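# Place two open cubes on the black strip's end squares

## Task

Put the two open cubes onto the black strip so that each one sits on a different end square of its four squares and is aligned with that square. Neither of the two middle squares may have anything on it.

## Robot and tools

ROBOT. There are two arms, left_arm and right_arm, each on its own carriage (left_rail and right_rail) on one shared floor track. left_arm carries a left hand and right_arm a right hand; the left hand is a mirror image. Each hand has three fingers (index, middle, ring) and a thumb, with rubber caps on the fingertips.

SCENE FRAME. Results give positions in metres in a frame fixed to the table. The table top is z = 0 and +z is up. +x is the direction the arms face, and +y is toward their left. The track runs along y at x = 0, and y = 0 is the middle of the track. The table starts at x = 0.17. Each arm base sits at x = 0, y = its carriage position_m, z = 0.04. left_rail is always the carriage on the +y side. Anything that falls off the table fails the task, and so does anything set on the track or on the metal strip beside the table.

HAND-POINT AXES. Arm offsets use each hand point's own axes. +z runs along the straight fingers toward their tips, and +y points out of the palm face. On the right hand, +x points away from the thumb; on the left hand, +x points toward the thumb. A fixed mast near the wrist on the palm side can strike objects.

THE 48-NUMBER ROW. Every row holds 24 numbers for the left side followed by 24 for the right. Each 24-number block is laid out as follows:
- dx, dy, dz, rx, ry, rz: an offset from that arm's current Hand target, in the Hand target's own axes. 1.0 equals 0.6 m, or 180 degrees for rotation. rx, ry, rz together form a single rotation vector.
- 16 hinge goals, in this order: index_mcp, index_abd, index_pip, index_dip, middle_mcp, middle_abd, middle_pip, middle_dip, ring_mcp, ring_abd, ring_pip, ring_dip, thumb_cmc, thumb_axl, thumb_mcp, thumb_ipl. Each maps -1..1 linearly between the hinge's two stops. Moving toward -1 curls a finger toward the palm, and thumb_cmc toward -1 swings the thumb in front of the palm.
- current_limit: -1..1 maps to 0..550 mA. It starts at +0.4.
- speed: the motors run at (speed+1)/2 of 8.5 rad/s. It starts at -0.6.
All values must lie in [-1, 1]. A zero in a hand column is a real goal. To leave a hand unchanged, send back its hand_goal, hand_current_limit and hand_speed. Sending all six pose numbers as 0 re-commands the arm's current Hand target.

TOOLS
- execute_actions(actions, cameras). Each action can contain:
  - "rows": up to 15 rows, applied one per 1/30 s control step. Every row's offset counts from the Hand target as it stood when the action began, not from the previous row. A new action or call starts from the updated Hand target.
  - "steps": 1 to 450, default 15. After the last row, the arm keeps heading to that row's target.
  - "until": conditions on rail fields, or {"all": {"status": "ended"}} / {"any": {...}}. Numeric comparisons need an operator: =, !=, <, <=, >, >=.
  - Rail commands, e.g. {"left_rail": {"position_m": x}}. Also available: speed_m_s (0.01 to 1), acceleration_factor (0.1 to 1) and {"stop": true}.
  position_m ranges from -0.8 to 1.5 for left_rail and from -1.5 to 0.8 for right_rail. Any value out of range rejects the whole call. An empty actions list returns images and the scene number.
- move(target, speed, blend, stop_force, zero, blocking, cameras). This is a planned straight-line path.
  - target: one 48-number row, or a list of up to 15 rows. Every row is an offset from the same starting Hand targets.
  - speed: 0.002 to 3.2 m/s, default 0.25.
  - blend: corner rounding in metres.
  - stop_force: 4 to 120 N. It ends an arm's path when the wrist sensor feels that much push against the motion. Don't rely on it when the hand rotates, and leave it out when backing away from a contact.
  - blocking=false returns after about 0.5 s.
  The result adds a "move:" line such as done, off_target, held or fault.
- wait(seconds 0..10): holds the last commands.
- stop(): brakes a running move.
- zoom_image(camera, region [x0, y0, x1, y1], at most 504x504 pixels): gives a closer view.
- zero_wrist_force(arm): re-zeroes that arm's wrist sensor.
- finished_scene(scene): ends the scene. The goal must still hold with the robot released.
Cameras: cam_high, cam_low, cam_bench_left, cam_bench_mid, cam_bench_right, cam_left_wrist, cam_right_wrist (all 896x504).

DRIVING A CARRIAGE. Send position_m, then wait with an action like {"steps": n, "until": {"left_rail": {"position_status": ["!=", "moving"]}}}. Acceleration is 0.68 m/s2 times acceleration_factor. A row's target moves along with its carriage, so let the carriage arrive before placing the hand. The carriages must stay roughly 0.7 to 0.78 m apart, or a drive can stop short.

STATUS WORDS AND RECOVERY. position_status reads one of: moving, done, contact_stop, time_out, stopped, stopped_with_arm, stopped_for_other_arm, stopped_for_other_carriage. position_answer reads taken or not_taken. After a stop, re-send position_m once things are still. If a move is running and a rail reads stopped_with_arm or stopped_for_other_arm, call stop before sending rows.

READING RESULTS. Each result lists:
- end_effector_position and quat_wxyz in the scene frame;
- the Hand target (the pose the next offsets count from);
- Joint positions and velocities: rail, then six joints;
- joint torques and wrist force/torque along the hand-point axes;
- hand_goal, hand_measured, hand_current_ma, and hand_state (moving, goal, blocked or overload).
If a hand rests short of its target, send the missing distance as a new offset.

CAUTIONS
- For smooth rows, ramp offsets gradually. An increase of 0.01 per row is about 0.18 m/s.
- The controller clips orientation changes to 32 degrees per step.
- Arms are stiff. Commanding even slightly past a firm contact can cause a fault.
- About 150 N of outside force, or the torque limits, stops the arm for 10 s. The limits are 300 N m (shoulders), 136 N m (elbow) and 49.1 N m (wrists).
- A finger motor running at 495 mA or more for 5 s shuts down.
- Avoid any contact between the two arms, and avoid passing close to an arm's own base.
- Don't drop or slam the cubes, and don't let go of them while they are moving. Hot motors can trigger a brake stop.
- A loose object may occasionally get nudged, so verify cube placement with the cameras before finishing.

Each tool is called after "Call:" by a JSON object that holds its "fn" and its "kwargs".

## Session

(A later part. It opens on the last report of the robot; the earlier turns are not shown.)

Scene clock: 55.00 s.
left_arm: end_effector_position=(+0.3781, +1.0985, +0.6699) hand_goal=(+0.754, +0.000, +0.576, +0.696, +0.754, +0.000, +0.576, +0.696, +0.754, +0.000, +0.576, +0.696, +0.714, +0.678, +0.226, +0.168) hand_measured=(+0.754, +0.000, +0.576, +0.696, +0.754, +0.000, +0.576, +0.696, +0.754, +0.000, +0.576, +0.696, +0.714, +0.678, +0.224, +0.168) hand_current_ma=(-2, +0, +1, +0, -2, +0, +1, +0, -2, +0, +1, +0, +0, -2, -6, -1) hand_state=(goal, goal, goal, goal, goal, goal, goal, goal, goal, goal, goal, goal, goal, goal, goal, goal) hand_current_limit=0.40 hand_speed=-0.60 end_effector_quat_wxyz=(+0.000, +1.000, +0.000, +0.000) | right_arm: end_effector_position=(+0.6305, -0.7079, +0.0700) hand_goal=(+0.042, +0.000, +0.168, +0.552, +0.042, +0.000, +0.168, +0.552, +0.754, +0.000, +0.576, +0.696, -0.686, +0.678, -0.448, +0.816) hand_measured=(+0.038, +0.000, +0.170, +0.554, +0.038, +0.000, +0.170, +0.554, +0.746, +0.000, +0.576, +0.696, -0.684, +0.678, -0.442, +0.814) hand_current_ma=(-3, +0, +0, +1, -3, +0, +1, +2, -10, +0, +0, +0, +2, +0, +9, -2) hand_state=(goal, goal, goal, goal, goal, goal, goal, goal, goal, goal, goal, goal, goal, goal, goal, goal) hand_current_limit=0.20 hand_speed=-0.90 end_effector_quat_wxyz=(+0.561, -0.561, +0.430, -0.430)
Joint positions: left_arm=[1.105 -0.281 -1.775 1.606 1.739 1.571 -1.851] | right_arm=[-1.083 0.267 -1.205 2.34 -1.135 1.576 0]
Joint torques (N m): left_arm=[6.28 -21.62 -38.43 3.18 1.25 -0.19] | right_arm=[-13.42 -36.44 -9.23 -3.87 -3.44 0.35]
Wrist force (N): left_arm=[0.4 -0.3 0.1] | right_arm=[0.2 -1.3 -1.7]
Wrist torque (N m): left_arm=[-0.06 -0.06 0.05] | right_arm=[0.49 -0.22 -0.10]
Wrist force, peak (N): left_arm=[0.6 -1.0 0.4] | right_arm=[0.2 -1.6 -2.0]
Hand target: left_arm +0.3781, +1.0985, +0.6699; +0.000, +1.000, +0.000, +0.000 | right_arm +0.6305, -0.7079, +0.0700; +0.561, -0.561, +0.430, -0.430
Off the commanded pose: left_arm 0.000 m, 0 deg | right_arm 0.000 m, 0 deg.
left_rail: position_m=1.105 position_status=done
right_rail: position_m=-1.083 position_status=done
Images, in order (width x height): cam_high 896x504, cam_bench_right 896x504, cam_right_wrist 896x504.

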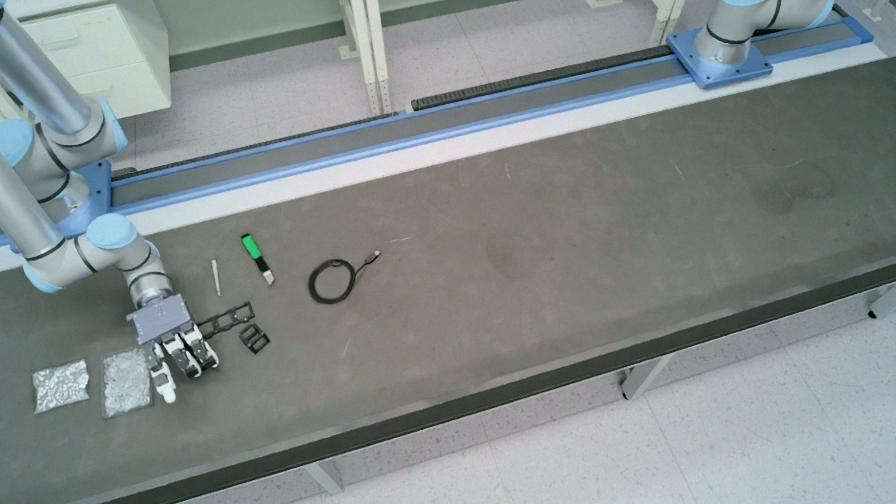

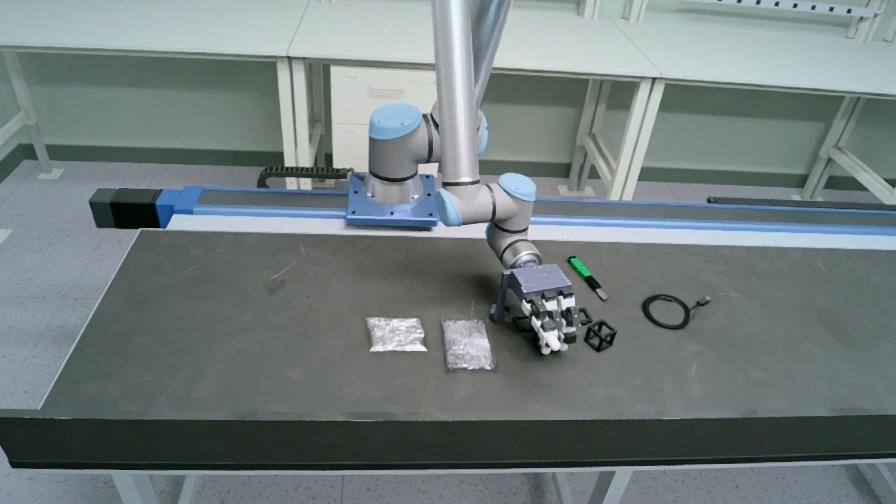

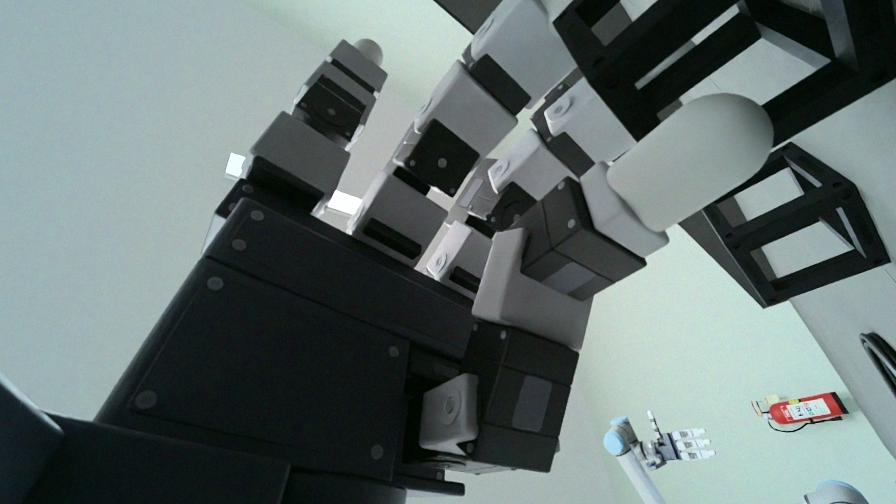

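Call:
{"fn": "execute_actions", "kwargs": {"actions": [{"rows":[[0,0,0,0,0,0,0.754,0,0.576,0.696,0.754,0,0.576,0.696,0.754,0,0.576,0.696,0.714,0.678,0.226,0.168,0.4,-0.6, 0,0,0,0,0,0,-0.041,0,0.168,0.551,-0.041,0,0.168,0.551,0.754,0,0.576,0.696,-0.686,0.678,-0.449,0.816,0.2,-0.92]],"steps":45}], "cameras": ["cam_high","cam_bench_right","cam_right_wrist"]}}

Call:
{"fn": "zoom_image", "kwargs": {"camera": "cam_bench_right", "region": [505, 285, 625, 375]}}

Call:
{"fn": "zoom_image", "kwargs": {"camera": "cam_high", "region": [160, 295, 280, 385]}}

Scene clock: 57.97 s.
left_arm: end_effector_position=(+0.3781, +1.0985, +0.6699) hand_goal=(+0.754, +0.000, +0.576, +0.696, +0.754, +0.000, +0.576, +0.696, +0.754, +0.000, +0.576, +0.696, +0.714, +0.678, +0.226, +0.168) hand_measured=(+0.754, +0.000, +0.576, +0.696, +0.754, +0.000, +0.576, +0.696, +0.754, +0.000, +0.576, +0.696, +0.714, +0.678, +0.224, +0.168) hand_current_ma=(-2, +0, +1, +0, -2, +0, +1, +0, -2, +0, +1, +0, +0, -2, -6, -1) hand_state=(goal, goal, goal, goal, goal, goal, goal, goal, goal, goal, goal, goal, goal, goal, goal, goal) hand_current_limit=0.40 hand_speed=-0.60 end_effector_quat_wxyz=(+0.000, +1.000, +0.000, +0.000) | right_arm: end_effector_position=(+0.6305, -0.7079, +0.0700) hand_goal=(-0.040, +0.000, +0.168, +0.552, -0.040, +0.000, +0.168, +0.552, +0.754, +0.000, +0.576, +0.696, -0.686, +0.678, -0.448, +0.816) hand_measured=(+0.012, +0.000, +0.180, +0.556, +0.012, +0.000, +0.180, +0.556, +0.746, +0.000, +0.576, +0.696, -0.684, +0.678, -0.438, +0.824) hand_current_ma=(+127, +0, +14, +3, +132, +0, +15, +3, -10, +0, +0, +0, +1, +0, +16, +12) hand_state=(blocked, goal, goal, goal, blocked, goal, goal, goal, goal, goal, goal, goal, goal, goal, goal, goal) hand_current_limit=0.20 hand_speed=-0.92 end_effector_quat_wxyz=(+0.561, -0.561, +0.430, -0.430)
Joint positions: left_arm=[1.105 -0.281 -1.775 1.606 1.739 1.571 -1.851] | right_arm=[-1.083 0.267 -1.205 2.34 -1.135 1.576 0]
Joint torques (N m): left_arm=[6.6 -21.56 -38.35 3.02 1.33 -0.1] | right_arm=[-13.74 -37.64 -9.94 -2.55 -3 0.17]
Wrist force (N): left_arm=[0.5 -0.7 -0.1] | right_arm=[0.3 -3.6 -1.1]
Wrist torque (N m): left_arm=[-0.08 -0.07 0.06] | right_arm=[0.52 -0.23 -0.08]
Wrist force, peak (N): left_arm=[0.6 -0.9 -0.1] | right_arm=[0.2 -4.2 -1.4]
Hand target: left_arm +0.3781, +1.0985, +0.6699; +0.000, +1.000, +0.000, +0.000 | right_arm +0.6305, -0.7079, +0.0700; +0.561, -0.561, +0.430, -0.430
Off the commanded pose: left_arm 0.000 m, 0 deg | right_arm 0.000 m, 0 deg.
left_rail: position_m=1.105 position_status=done
right_rail: position_m=-1.083 position_status=done
Images, in order (width x height): cam_high 896x504, cam_bench_right 896x504, cam_right_wrist 896x504.

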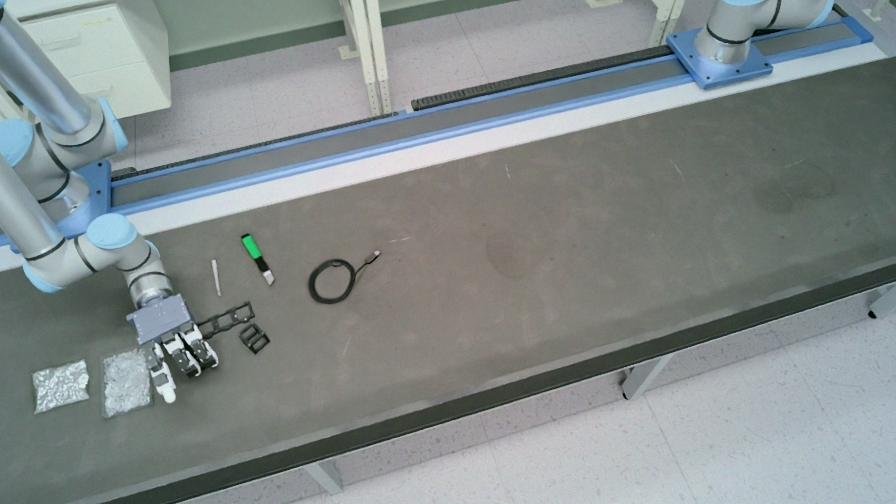

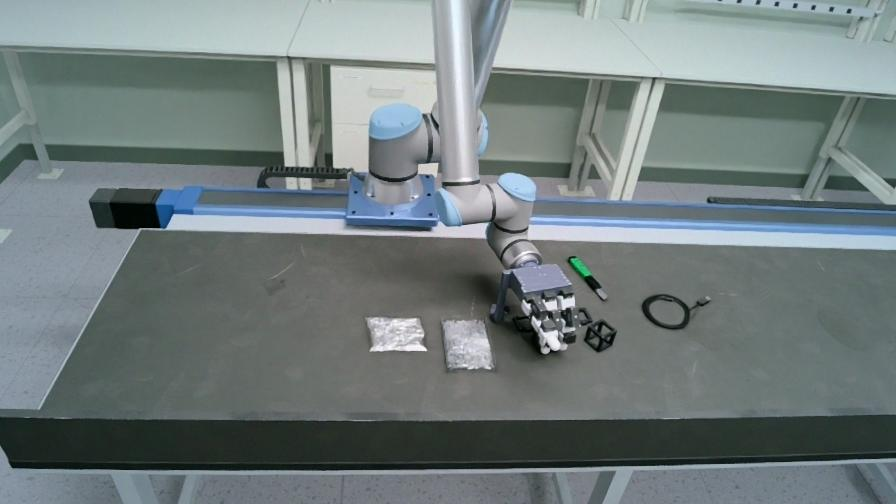

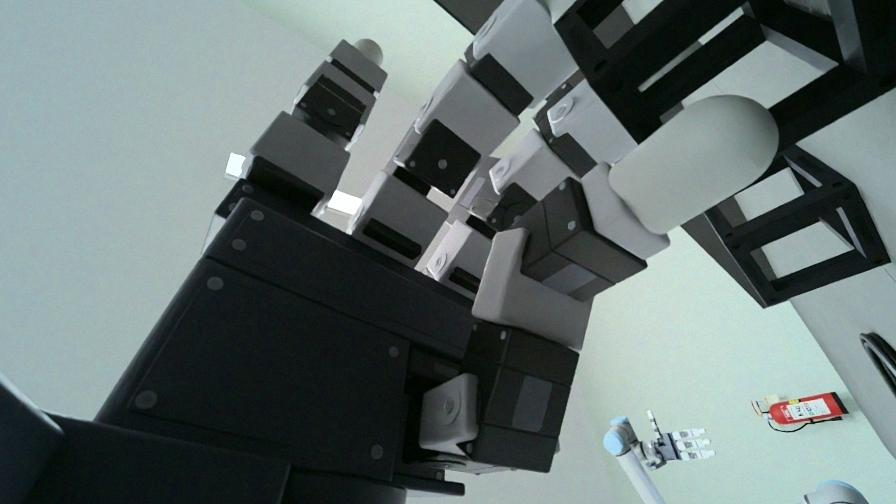

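Scaled by 4.200 from the camera's 896x504 image, which has a finer 1280x720 frame.

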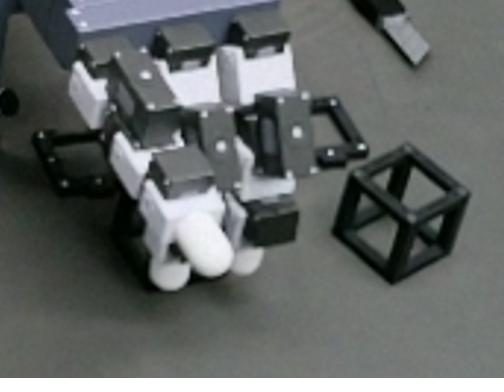

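Scaled by 4.200 from the camera's 896x504 image, which has a finer 1280x720 frame.

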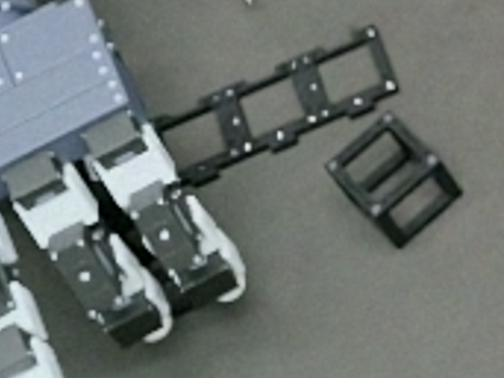

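Call:
{"fn": "execute_actions", "kwargs": {"actions": [{"rows":[[0,0,0,0,0,0,0.754,0,0.576,0.696,0.754,0,0.576,0.696,0.754,0,0.576,0.696,0.714,0.678,0.226,0.168,0.4,-0.6, 0,0,0,0,0,0,-0.1,0,0.168,0.551,-0.1,0,0.168,0.551,0.754,0,0.576,0.696,-0.686,0.678,-0.449,0.816,0.2,-0.92]],"steps":30}]}}

Call:
{"fn": "move", "kwargs": {"target": [0,0,0,0,0,0,0.754,0,0.576,0.696,0.754,0,0.576,0.696,0.754,0,0.576,0.696,0.714,0.678,0.226,0.168,0.4,-0.6, 0,-0.1,0,0,0,0,-0.1,0,0.168,0.551,-0.1,0,0.168,0.551,0.754,0,0.576,0.696,-0.686,0.678,-0.449,0.816,0.2,-0.92], "speed": 0.04, "cameras": ["cam_high","cam_bench_right","cam_right_wrist"]}}

Call:
{"fn": "zoom_image", "kwargs": {"camera": "cam_bench_right", "region": [505, 265, 625, 355]}}

Call:
{"fn": "zoom_image", "kwargs": {"camera": "cam_high", "region": [160, 295, 280, 385]}}

Scene clock: 60.13 s.
left_arm: end_effector_position=(+0.3781, +1.0985, +0.6699) hand_goal=(+0.754, +0.000, +0.576, +0.696, +0.754, +0.000, +0.576, +0.696, +0.754, +0.000, +0.576, +0.696, +0.714, +0.678, +0.226, +0.168) hand_measured=(+0.754, +0.000, +0.576, +0.696, +0.754, +0.000, +0.576, +0.696, +0.754, +0.000, +0.576, +0.696, +0.714, +0.678, +0.224, +0.168) hand_current_ma=(-2, +0, +1, +0, -2, +0, +1, +0, -2, +0, +1, +0, +0, -2, -6, -1) hand_state=(goal, goal, goal, goal, goal, goal, goal, goal, goal, goal, goal, goal, goal, goal, goal, goal) hand_current_limit=0.40 hand_speed=-0.60 end_effector_quat_wxyz=(+0.000, +1.000, +0.000, +0.000) | right_arm: end_effector_position=(+0.6305, -0.7079, +0.0700) hand_goal=(-0.100, +0.000, +0.168, +0.552, -0.100, +0.000, +0.168, +0.552, +0.754, +0.000, +0.576, +0.696, -0.686, +0.678, -0.448, +0.816) hand_measured=(-0.008, +0.000, +0.190, +0.560, -0.006, +0.000, +0.190, +0.560, +0.746, +0.000, +0.576, +0.696, -0.686, +0.678, -0.432, +0.830) hand_current_ma=(+292, +0, +34, +8, +304, +0, +35, +9, -10, +0, +0, +0, +0, +0, +33, +31) hand_state=(blocked, goal, blocked, goal, blocked, goal, blocked, goal, goal, goal, goal, goal, goal, goal, goal, goal) hand_current_limit=0.20 hand_speed=-0.92 end_effector_quat_wxyz=(+0.561, -0.561, +0.430, -0.430)
Joint positions: left_arm=[1.105 -0.281 -1.775 1.606 1.739 1.571 -1.851] | right_arm=[-1.083 0.267 -1.205 2.34 -1.135 1.576 0]
Joint torques (N m): left_arm=[5.92 -20.84 -38.88 3.18 1.36 -0.19] | right_arm=[-12.95 -36.67 -9.66 -1.39 -3.13 0.22]
Wrist force (N): left_arm=[0.2 -0.9 0.4] | right_arm=[0.0 -5.6 -0.9]
Wrist torque (N m): left_arm=[-0.16 -0.01 0.04] | right_arm=[0.52 -0.20 -0.10]
Wrist force, peak (N): left_arm=[0.2 -0.9 0.4] | right_arm=[0.0 -5.8 -1.1]
Hand target: left_arm +0.3781, +1.0985, +0.6699; +0.000, +1.000, +0.000, +0.000 | right_arm +0.6305, -0.7079, +0.0700; +0.561, -0.561, +0.430, -0.430
Off the commanded pose: left_arm 0.000 m, 0 deg | right_arm 0.000 m, 0 deg.
left_rail: position_m=1.105 position_status=done
right_rail: position_m=-1.083 position_status=done

Scene clock: 62.03 s.
left_arm: end_effector_position=(+0.3781, +1.0985, +0.6699) hand_goal=(+0.754, +0.000, +0.576, +0.696, +0.754, +0.000, +0.576, +0.696, +0.754, +0.000, +0.576, +0.696, +0.714, +0.678, +0.226, +0.168) hand_measured=(+0.754, +0.000, +0.576, +0.696, +0.754, +0.000, +0.576, +0.696, +0.754, +0.000, +0.576, +0.696, +0.714, +0.678, +0.224, +0.168) hand_current_ma=(-2, +0, +1, +0, -2, +0, +1, +0, -2, +0, +1, +0, +0, -2, -6, -1) hand_state=(goal, goal, goal, goal, goal, goal, goal, goal, goal, goal, goal, goal, goal, goal, goal, goal) hand_current_limit=0.40 hand_speed=-0.60 end_effector_quat_wxyz=(+0.000, +1.000, +0.000, +0.000) | right_arm: end_effector_position=(+0.6305, -0.7079, +0.1299) hand_goal=(-0.100, +0.000, +0.168, +0.552, -0.100, +0.000, +0.168, +0.552, +0.754, +0.000, +0.576, +0.696, -0.686, +0.678, -0.448, +0.816) hand_measured=(-0.022, +0.000, +0.194, +0.564, -0.020, +0.000, +0.194, +0.566, +0.746, +0.000, +0.576, +0.696, -0.686, +0.678, -0.420, +0.836) hand_current_ma=(+230, +0, +43, +16, +241, +0, +44, +20, -10, +0, +0, +0, +0, +0, +70, +49) hand_state=(blocked, goal, blocked, goal, blocked, goal, blocked, goal, goal, goal, goal, goal, goal, goal, blocked, blocked) hand_current_limit=0.20 hand_speed=-0.92 end_effector_quat_wxyz=(+0.561, -0.561, +0.430, -0.430)
Joint positions: left_arm=[1.105 -0.281 -1.775 1.606 1.739 1.571 -1.851] | right_arm=[-1.083 0.267 -1.323 2.32 -0.997 1.576 0]
Joint torques (N m): left_arm=[6.36 -21.16 -38.24 3.27 1.33 -0.05] | right_arm=[1.44 -65.27 -38.31 -0.37 0.07 1.38]
Wrist force (N): left_arm=[0.4 -0.6 -0.1] | right_arm=[0.0 -1.0 -1.2]
Wrist torque (N m): left_arm=[-0.07 -0.05 0.04] | right_arm=[0.44 -0.24 -0.11]
Wrist force, peak (N): left_arm=[0.0 -0.9 0.4] | right_arm=[-0.1 -5.5 -1.1]
Hand target: left_arm +0.3781, +1.0985, +0.6699; +0.000, +1.000, +0.000, +0.000 | right_arm +0.6305, -0.7079, +0.1300; +0.561, -0.561, +0.430, -0.430
Off the commanded pose: left_arm 0.000 m, 0 deg | right_arm 0.000 m, 0 deg.
left_rail: position_m=1.105 position_status=done
right_rail: position_m=-1.083 position_status=done
move: done
Images, in order (width x height): cam_high 896x504, cam_bench_right 896x504, cam_right_wrist 896x504.

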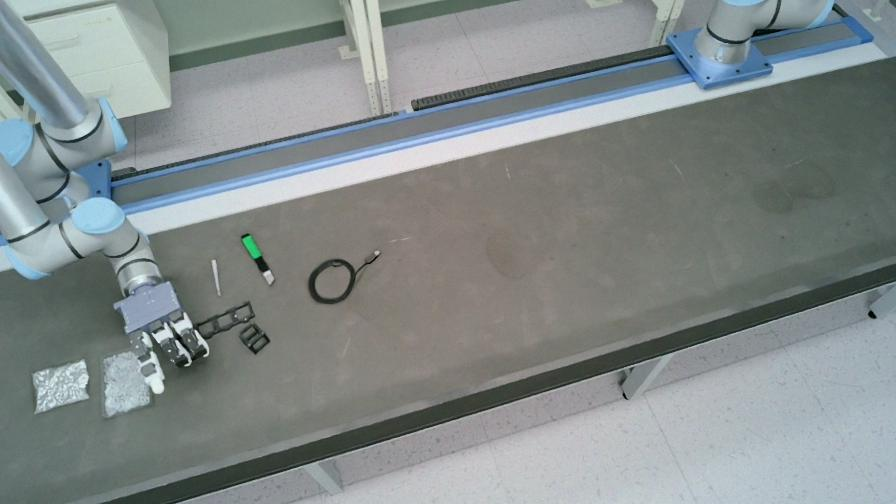

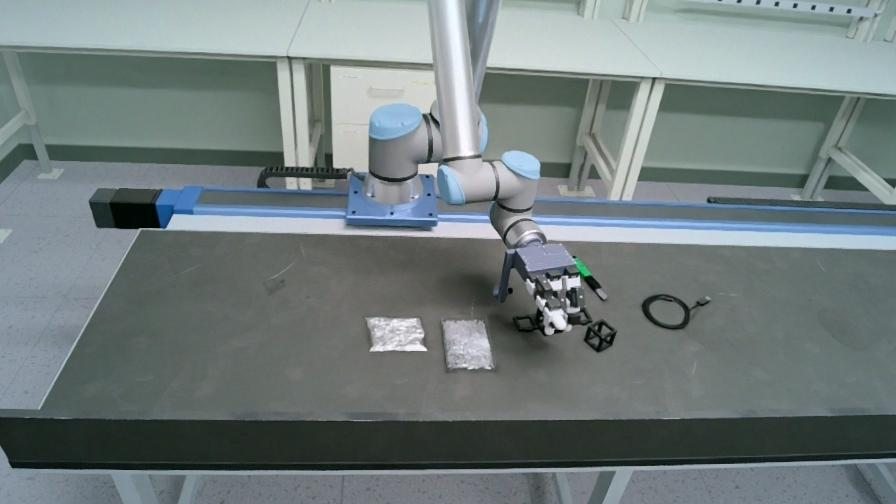

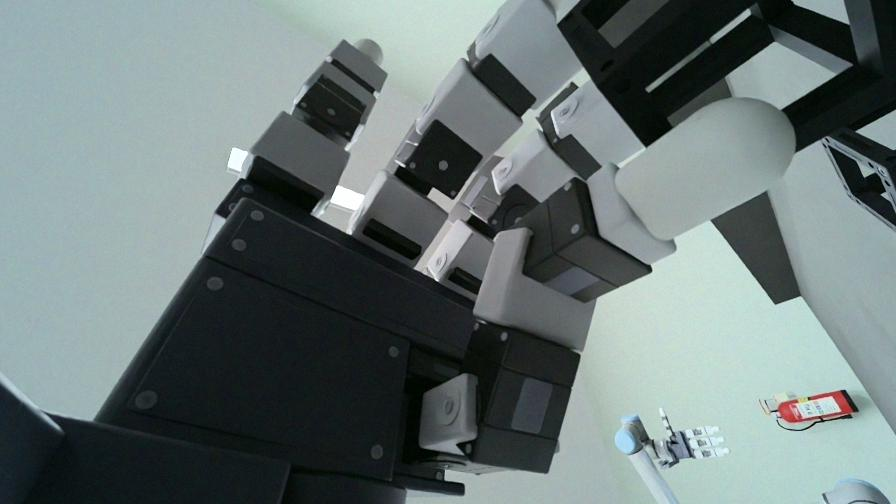

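Scaled by 4.200 from the camera's 896x504 image, which has a finer 1280x720 frame.

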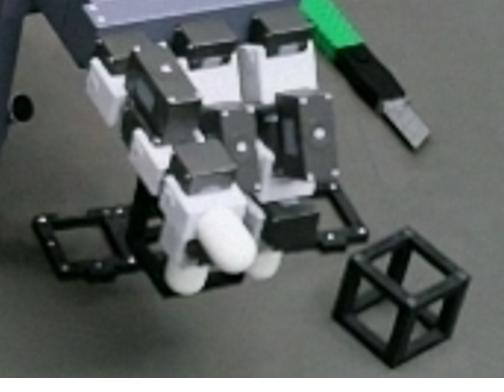

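Scaled by 4.200 from the camera's 896x504 image, which has a finer 1280x720 frame.

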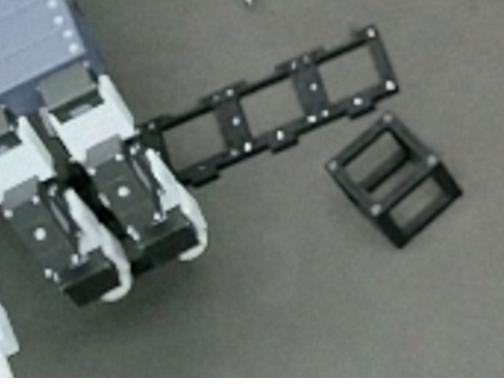

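Call:
{"fn": "move", "kwargs": {"target": [0,0,0,0,0,0,0.754,0,0.576,0.696,0.754,0,0.576,0.696,0.754,0,0.576,0.696,0.714,0.678,0.226,0.168,0.4,-0.6, 0.0302,0.05,-0.1711,0,0.0361,0,-0.1,0,0.168,0.551,-0.1,0,0.168,0.551,0.98,0,0.576,0.696,-0.686,0.678,-0.449,0.816,0.2,-0.92], "speed": 0.08, "cameras": ["cam_high","cam_bench_mid","cam_bench_right","cam_right_wrist"]}}

Call:
{"fn": "zoom_image", "kwargs": {"camera": "cam_bench_right", "region": [485, 265, 605, 355]}}

Call:
{"fn": "zoom_image", "kwargs": {"camera": "cam_high", "region": [150, 285, 270, 375]}}

Call:
{"fn": "zoom_image", "kwargs": {"camera": "cam_right_wrist", "region": [496, 0, 896, 300]}}

Scene clock: 66.97 s.
left_arm: end_effector_position=(+0.3781, +1.0985, +0.6699) hand_goal=(+0.754, +0.000, +0.576, +0.696, +0.754, +0.000, +0.576, +0.696, +0.754, +0.000, +0.576, +0.696, +0.714, +0.678, +0.226, +0.168) hand_measured=(+0.754, +0.000, +0.576, +0.696, +0.754, +0.000, +0.576, +0.696, +0.754, +0.000, +0.576, +0.696, +0.714, +0.678, +0.224, +0.168) hand_current_ma=(-2, +0, +1, +0, -2, +0, +1, +0, -2, +0, +1, +0, +0, -2, -6, -1) hand_state=(goal, goal, goal, goal, goal, goal, goal, goal, goal, goal, goal, goal, goal, goal, goal, goal) hand_current_limit=0.40 hand_speed=-0.60 end_effector_quat_wxyz=(+0.000, +1.000, +0.000, +0.000) | right_arm: end_effector_position=(+0.5361, -0.7520, +0.1000) hand_goal=(-0.100, +0.000, +0.168, +0.552, -0.100, +0.000, +0.168, +0.552, +0.980, +0.000, +0.576, +0.696, -0.686, +0.678, -0.448, +0.816) hand_measured=(-0.022, +0.000, +0.194, +0.564, -0.020, +0.000, +0.194, +0.566, +0.958, +0.000, +0.576, +0.696, -0.686, +0.678, -0.420, +0.836) hand_current_ma=(+228, +0, +43, +17, +239, +0, +45, +20, -37, +0, +0, +0, +0, +0, +71, +49) hand_state=(blocked, goal, blocked, goal, blocked, goal, blocked, goal, blocked, goal, goal, goal, goal, goal, blocked, blocked) hand_current_limit=0.20 hand_speed=-0.92 end_effector_quat_wxyz=(+0.536, -0.536, +0.461, -0.462)
Joint positions: left_arm=[1.105 -0.281 -1.775 1.606 1.739 1.571 -1.851] | right_arm=[-1.083 0.296 -1.376 2.507 -1.13 1.718 0]
Joint torques (N m): left_arm=[6.92 -22 -38.13 3.16 1.41 -0.18] | right_arm=[12.58 -55.42 -8.75 -4.33 3.18 3.13]
Wrist force (N): left_arm=[0.5 -0.8 0.0] | right_arm=[-0.2 -1.4 -1.3]
Wrist torque (N m): left_arm=[-0.10 -0.05 0.06] | right_arm=[0.49 -0.19 -0.10]
Wrist force, peak (N): left_arm=[0.3 -1.4 -0.2] | right_arm=[0.1 -1.1 -2.0]
Hand target: left_arm +0.3781, +1.0985, +0.6699; +0.000, +1.000, +0.000, +0.000 | right_arm +0.5360, -0.7520, +0.1000; +0.536, -0.536, +0.461, -0.462
Off the commanded pose: left_arm 0.000 m, 0 deg | right_arm 0.000 m, 0 deg.
left_rail: position_m=1.105 position_status=done
right_rail: position_m=-1.083 position_status=done
move: done
Images, in order (width x height): cam_high 896x504, cam_bench_mid 896x504, cam_bench_right 896x504, cam_right_wrist 896x504.

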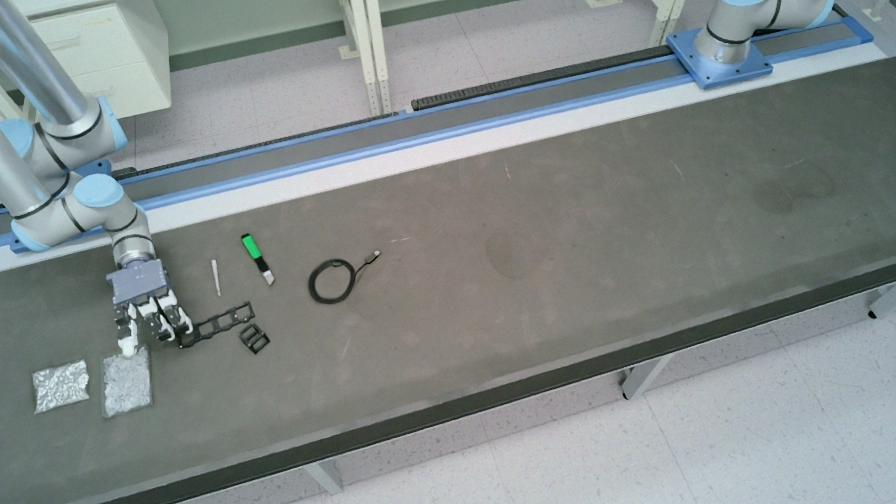

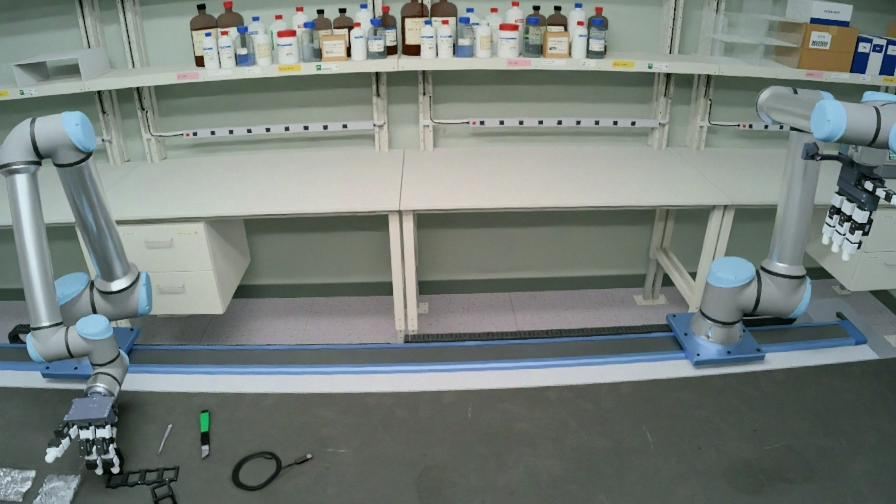

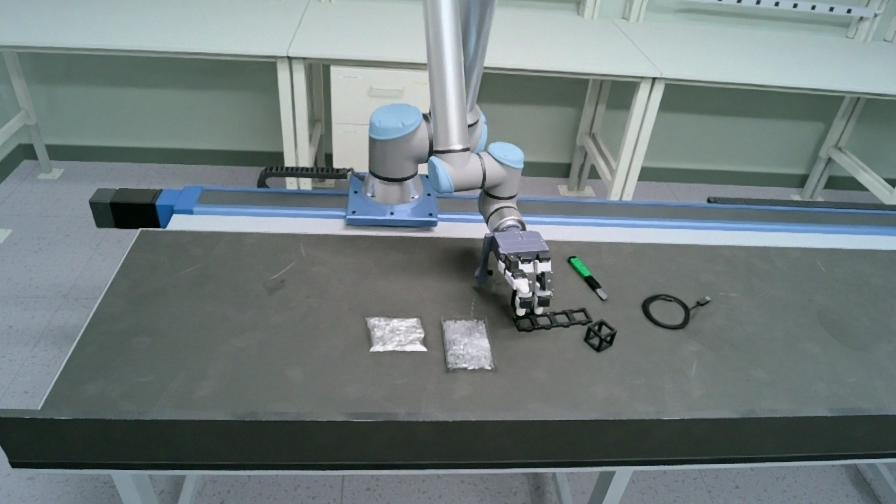

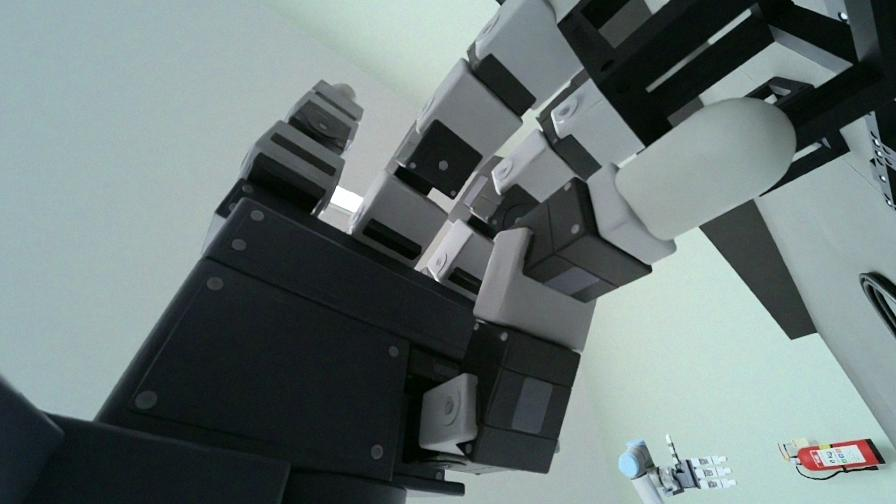

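Scaled by 4.200 from the camera's 896x504 image, which has a finer 1280x720 frame.

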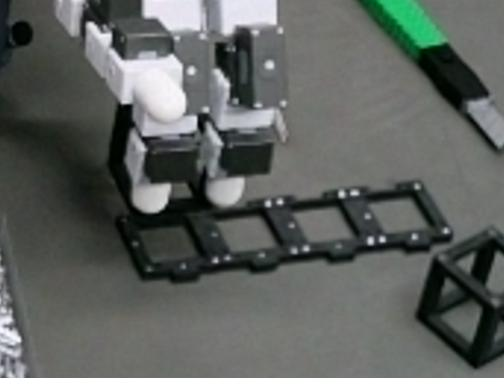

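Scaled by 4.200 from the camera's 896x504 image, which has a finer 1280x720 frame.

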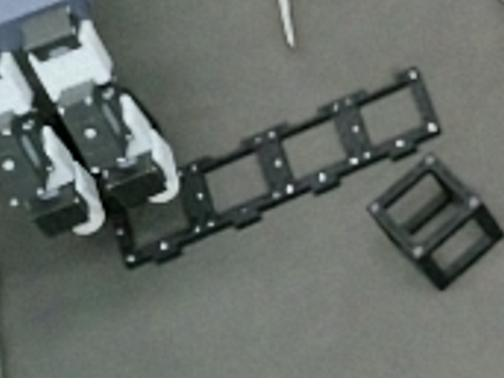

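Scaled by 1.260 from the camera's 896x504 image, which has a finer 1280x720 frame.

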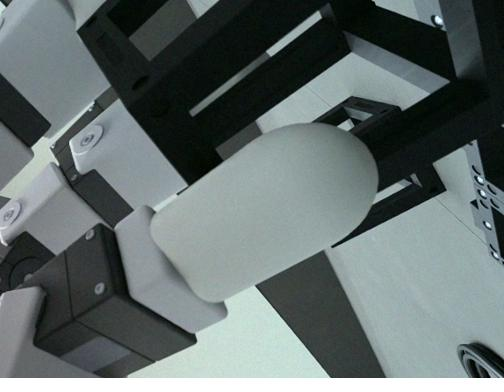

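Call:
{"fn": "move", "kwargs": {"target": [0,0,0,0,0,0,0.754,0,0.576,0.696,0.754,0,0.576,0.696,0.754,0,0.576,0.696,0.714,0.678,0.226,0.168,0.4,-0.6, -0.0038,0.025,0.0309,0,0,0,-0.1,0,0.168,0.551,-0.1,0,0.168,0.551,0.98,0,0.576,0.696,-0.686,0.678,-0.449,0.816,0.2,-0.92], "speed": 0.05, "cameras": ["cam_high","cam_bench_mid","cam_bench_right","cam_right_wrist"]}}

Call:
{"fn": "zoom_image", "kwargs": {"camera": "cam_bench_right", "region": [495, 280, 575, 340]}}

Call:
{"fn": "zoom_image", "kwargs": {"camera": "cam_high", "region": [150, 300, 230, 360]}}

Call:
{"fn": "zoom_image", "kwargs": {"camera": "cam_bench_mid", "region": [60, 444, 140, 504]}}

Call:
{"fn": "zoom_image", "kwargs": {"camera": "cam_right_wrist", "region": [496, 0, 896, 300]}}

Scene clock: 70.20 s.
left_arm: end_effector_position=(+0.3781, +1.0985, +0.6699) hand_goal=(+0.754, +0.000, +0.576, +0.696, +0.754, +0.000, +0.576, +0.696, +0.754, +0.000, +0.576, +0.696, +0.714, +0.678, +0.226, +0.168) hand_measured=(+0.754, +0.000, +0.576, +0.696, +0.754, +0.000, +0.576, +0.696, +0.754, +0.000, +0.576, +0.696, +0.714, +0.678, +0.224, +0.168) hand_current_ma=(-2, +0, +1, +0, -2, +0, +1, +0, -2, +0, +1, +0, +0, -2, -6, -1) hand_state=(goal, goal, goal, goal, goal, goal, goal, goal, goal, goal, goal, goal, goal, goal, goal, goal) hand_current_limit=0.40 hand_speed=-0.60 end_effector_quat_wxyz=(+0.000, +1.000, +0.000, +0.000) | right_arm: end_effector_position=(+0.5540, -0.7470, +0.0850) hand_goal=(-0.100, +0.000, +0.168, +0.552, -0.100, +0.000, +0.168, +0.552, +0.980, +0.000, +0.576, +0.696, -0.686, +0.678, -0.448, +0.816) hand_measured=(-0.022, +0.000, +0.194, +0.564, -0.020, +0.000, +0.194, +0.566, +0.960, +0.000, +0.576, +0.696, -0.686, +0.678, -0.420, +0.836) hand_current_ma=(+227, +0, +43, +17, +239, +0, +45, +20, -36, +0, +0, +0, +0, +0, +71, +50) hand_state=(blocked, goal, blocked, goal, blocked, goal, blocked, goal, blocked, goal, goal, goal, goal, goal, blocked, blocked) hand_current_limit=0.20 hand_speed=-0.92 end_effector_quat_wxyz=(+0.536, -0.536, +0.461, -0.462)
Joint positions: left_arm=[1.105 -0.281 -1.775 1.606 1.739 1.571 -1.851] | right_arm=[-1.083 0.295 -1.319 2.48 -1.161 1.717 0]
Joint torques (N m): left_arm=[7.23 -21.31 -37.76 3.18 1.52 -0.1] | right_arm=[-13.3 -30.89 -30.78 -4.7 -3.25 -2.54]
Wrist force (N): left_arm=[0.2 -0.5 -0.2] | right_arm=[-0.1 -1.4 -1.5]
Wrist torque (N m): left_arm=[-0.05 -0.02 0.03] | right_arm=[0.48 -0.22 -0.10]
Wrist force, peak (N): left_arm=[-0.1 -1.2 -0.2] | right_arm=[0.1 -1.3 -1.8]
Hand target: left_arm +0.3781, +1.0985, +0.6699; +0.000, +1.000, +0.000, +0.000 | right_arm +0.5540, -0.7470, +0.0850; +0.536, -0.536, +0.461, -0.462
Off the commanded pose: left_arm 0.000 m, 0 deg | right_arm 0.000 m, 0 deg.
left_rail: position_m=1.105 position_status=done
right_rail: position_m=-1.083 position_status=done
move: done
Images, in order (width x height): cam_high 896x504, cam_bench_mid 896x504, cam_bench_right 896x504, cam_right_wrist 896x504.

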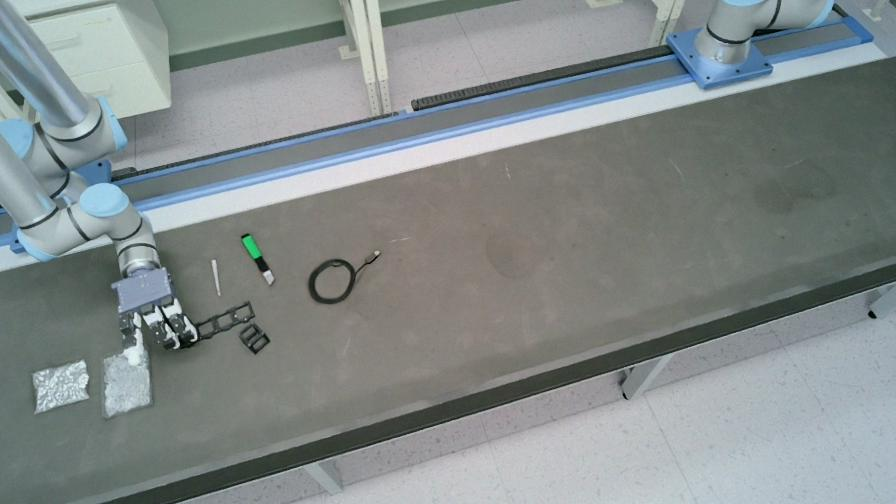

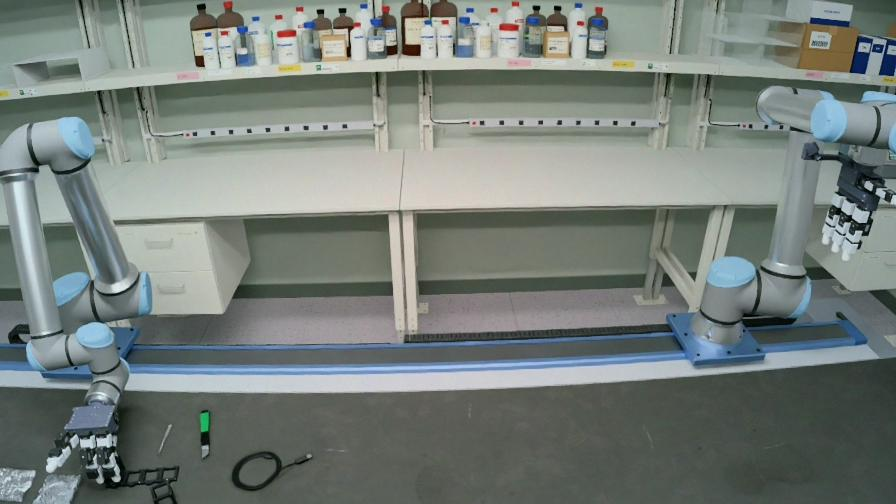

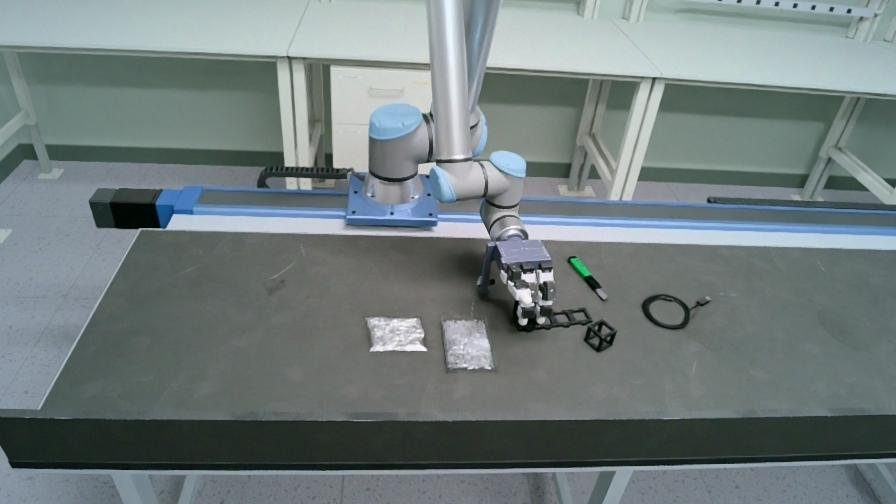

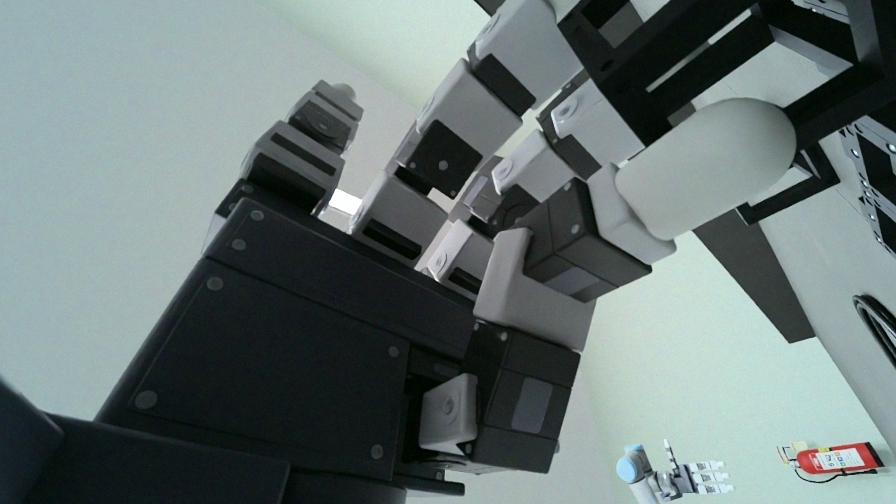

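Scaled by 6.300 from the camera's 896x504 image, which has a finer 1280x720 frame.

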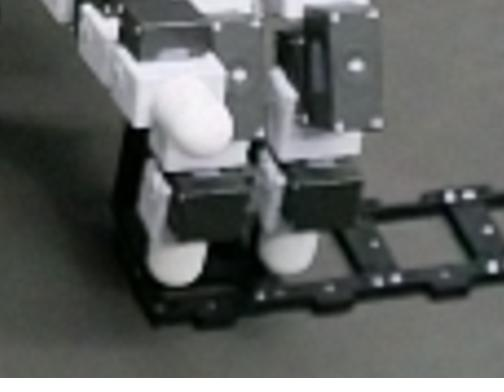

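Scaled by 6.300 from the camera's 896x504 image, which has a finer 1280x720 frame.

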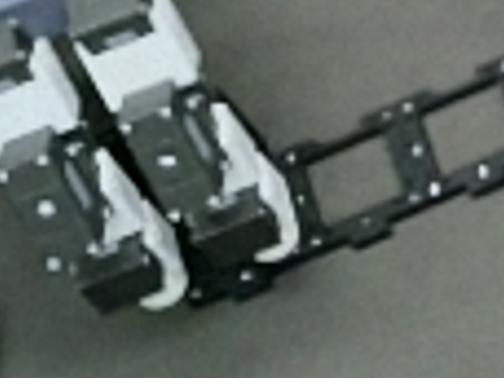

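Scaled by 6.300 from the camera's 896x504 image, which has a finer 1280x720 frame.

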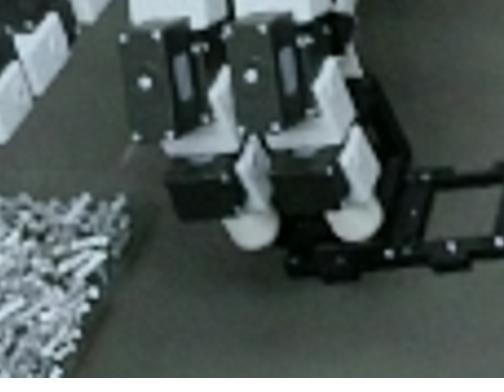

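Scaled by 1.260 from the camera's 896x504 image, which has a finer 1280x720 frame.

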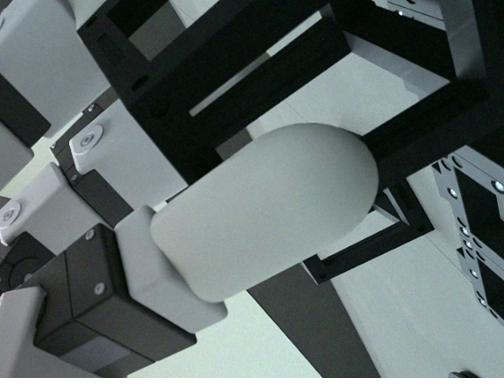

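Call:
{"fn": "zoom_image", "kwargs": {"camera": "cam_bench_right", "region": [508, 296, 556, 336]}}

Call:
{"fn": "zoom_image", "kwargs": {"camera": "cam_bench_mid", "region": [86, 460, 134, 500]}}

Call:
{"fn": "zoom_image", "kwargs": {"camera": "cam_right_wrist", "region": [720, 0, 896, 240]}}

Scaled by 10.500 from the camera's 896x504 image, which has a finer 1280x720 frame.

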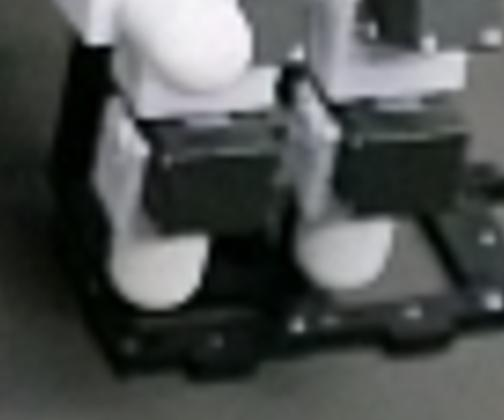

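Scaled by 10.500 from the camera's 896x504 image, which has a finer 1280x720 frame.

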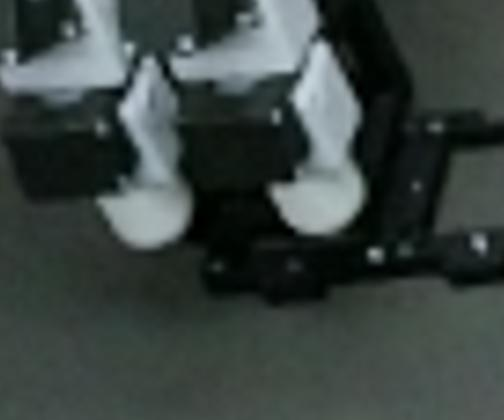

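Scaled by 2.100 from the camera's 896x504 image, which has a finer 1280x720 frame.

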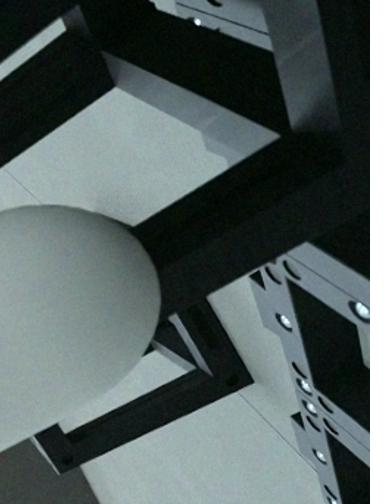

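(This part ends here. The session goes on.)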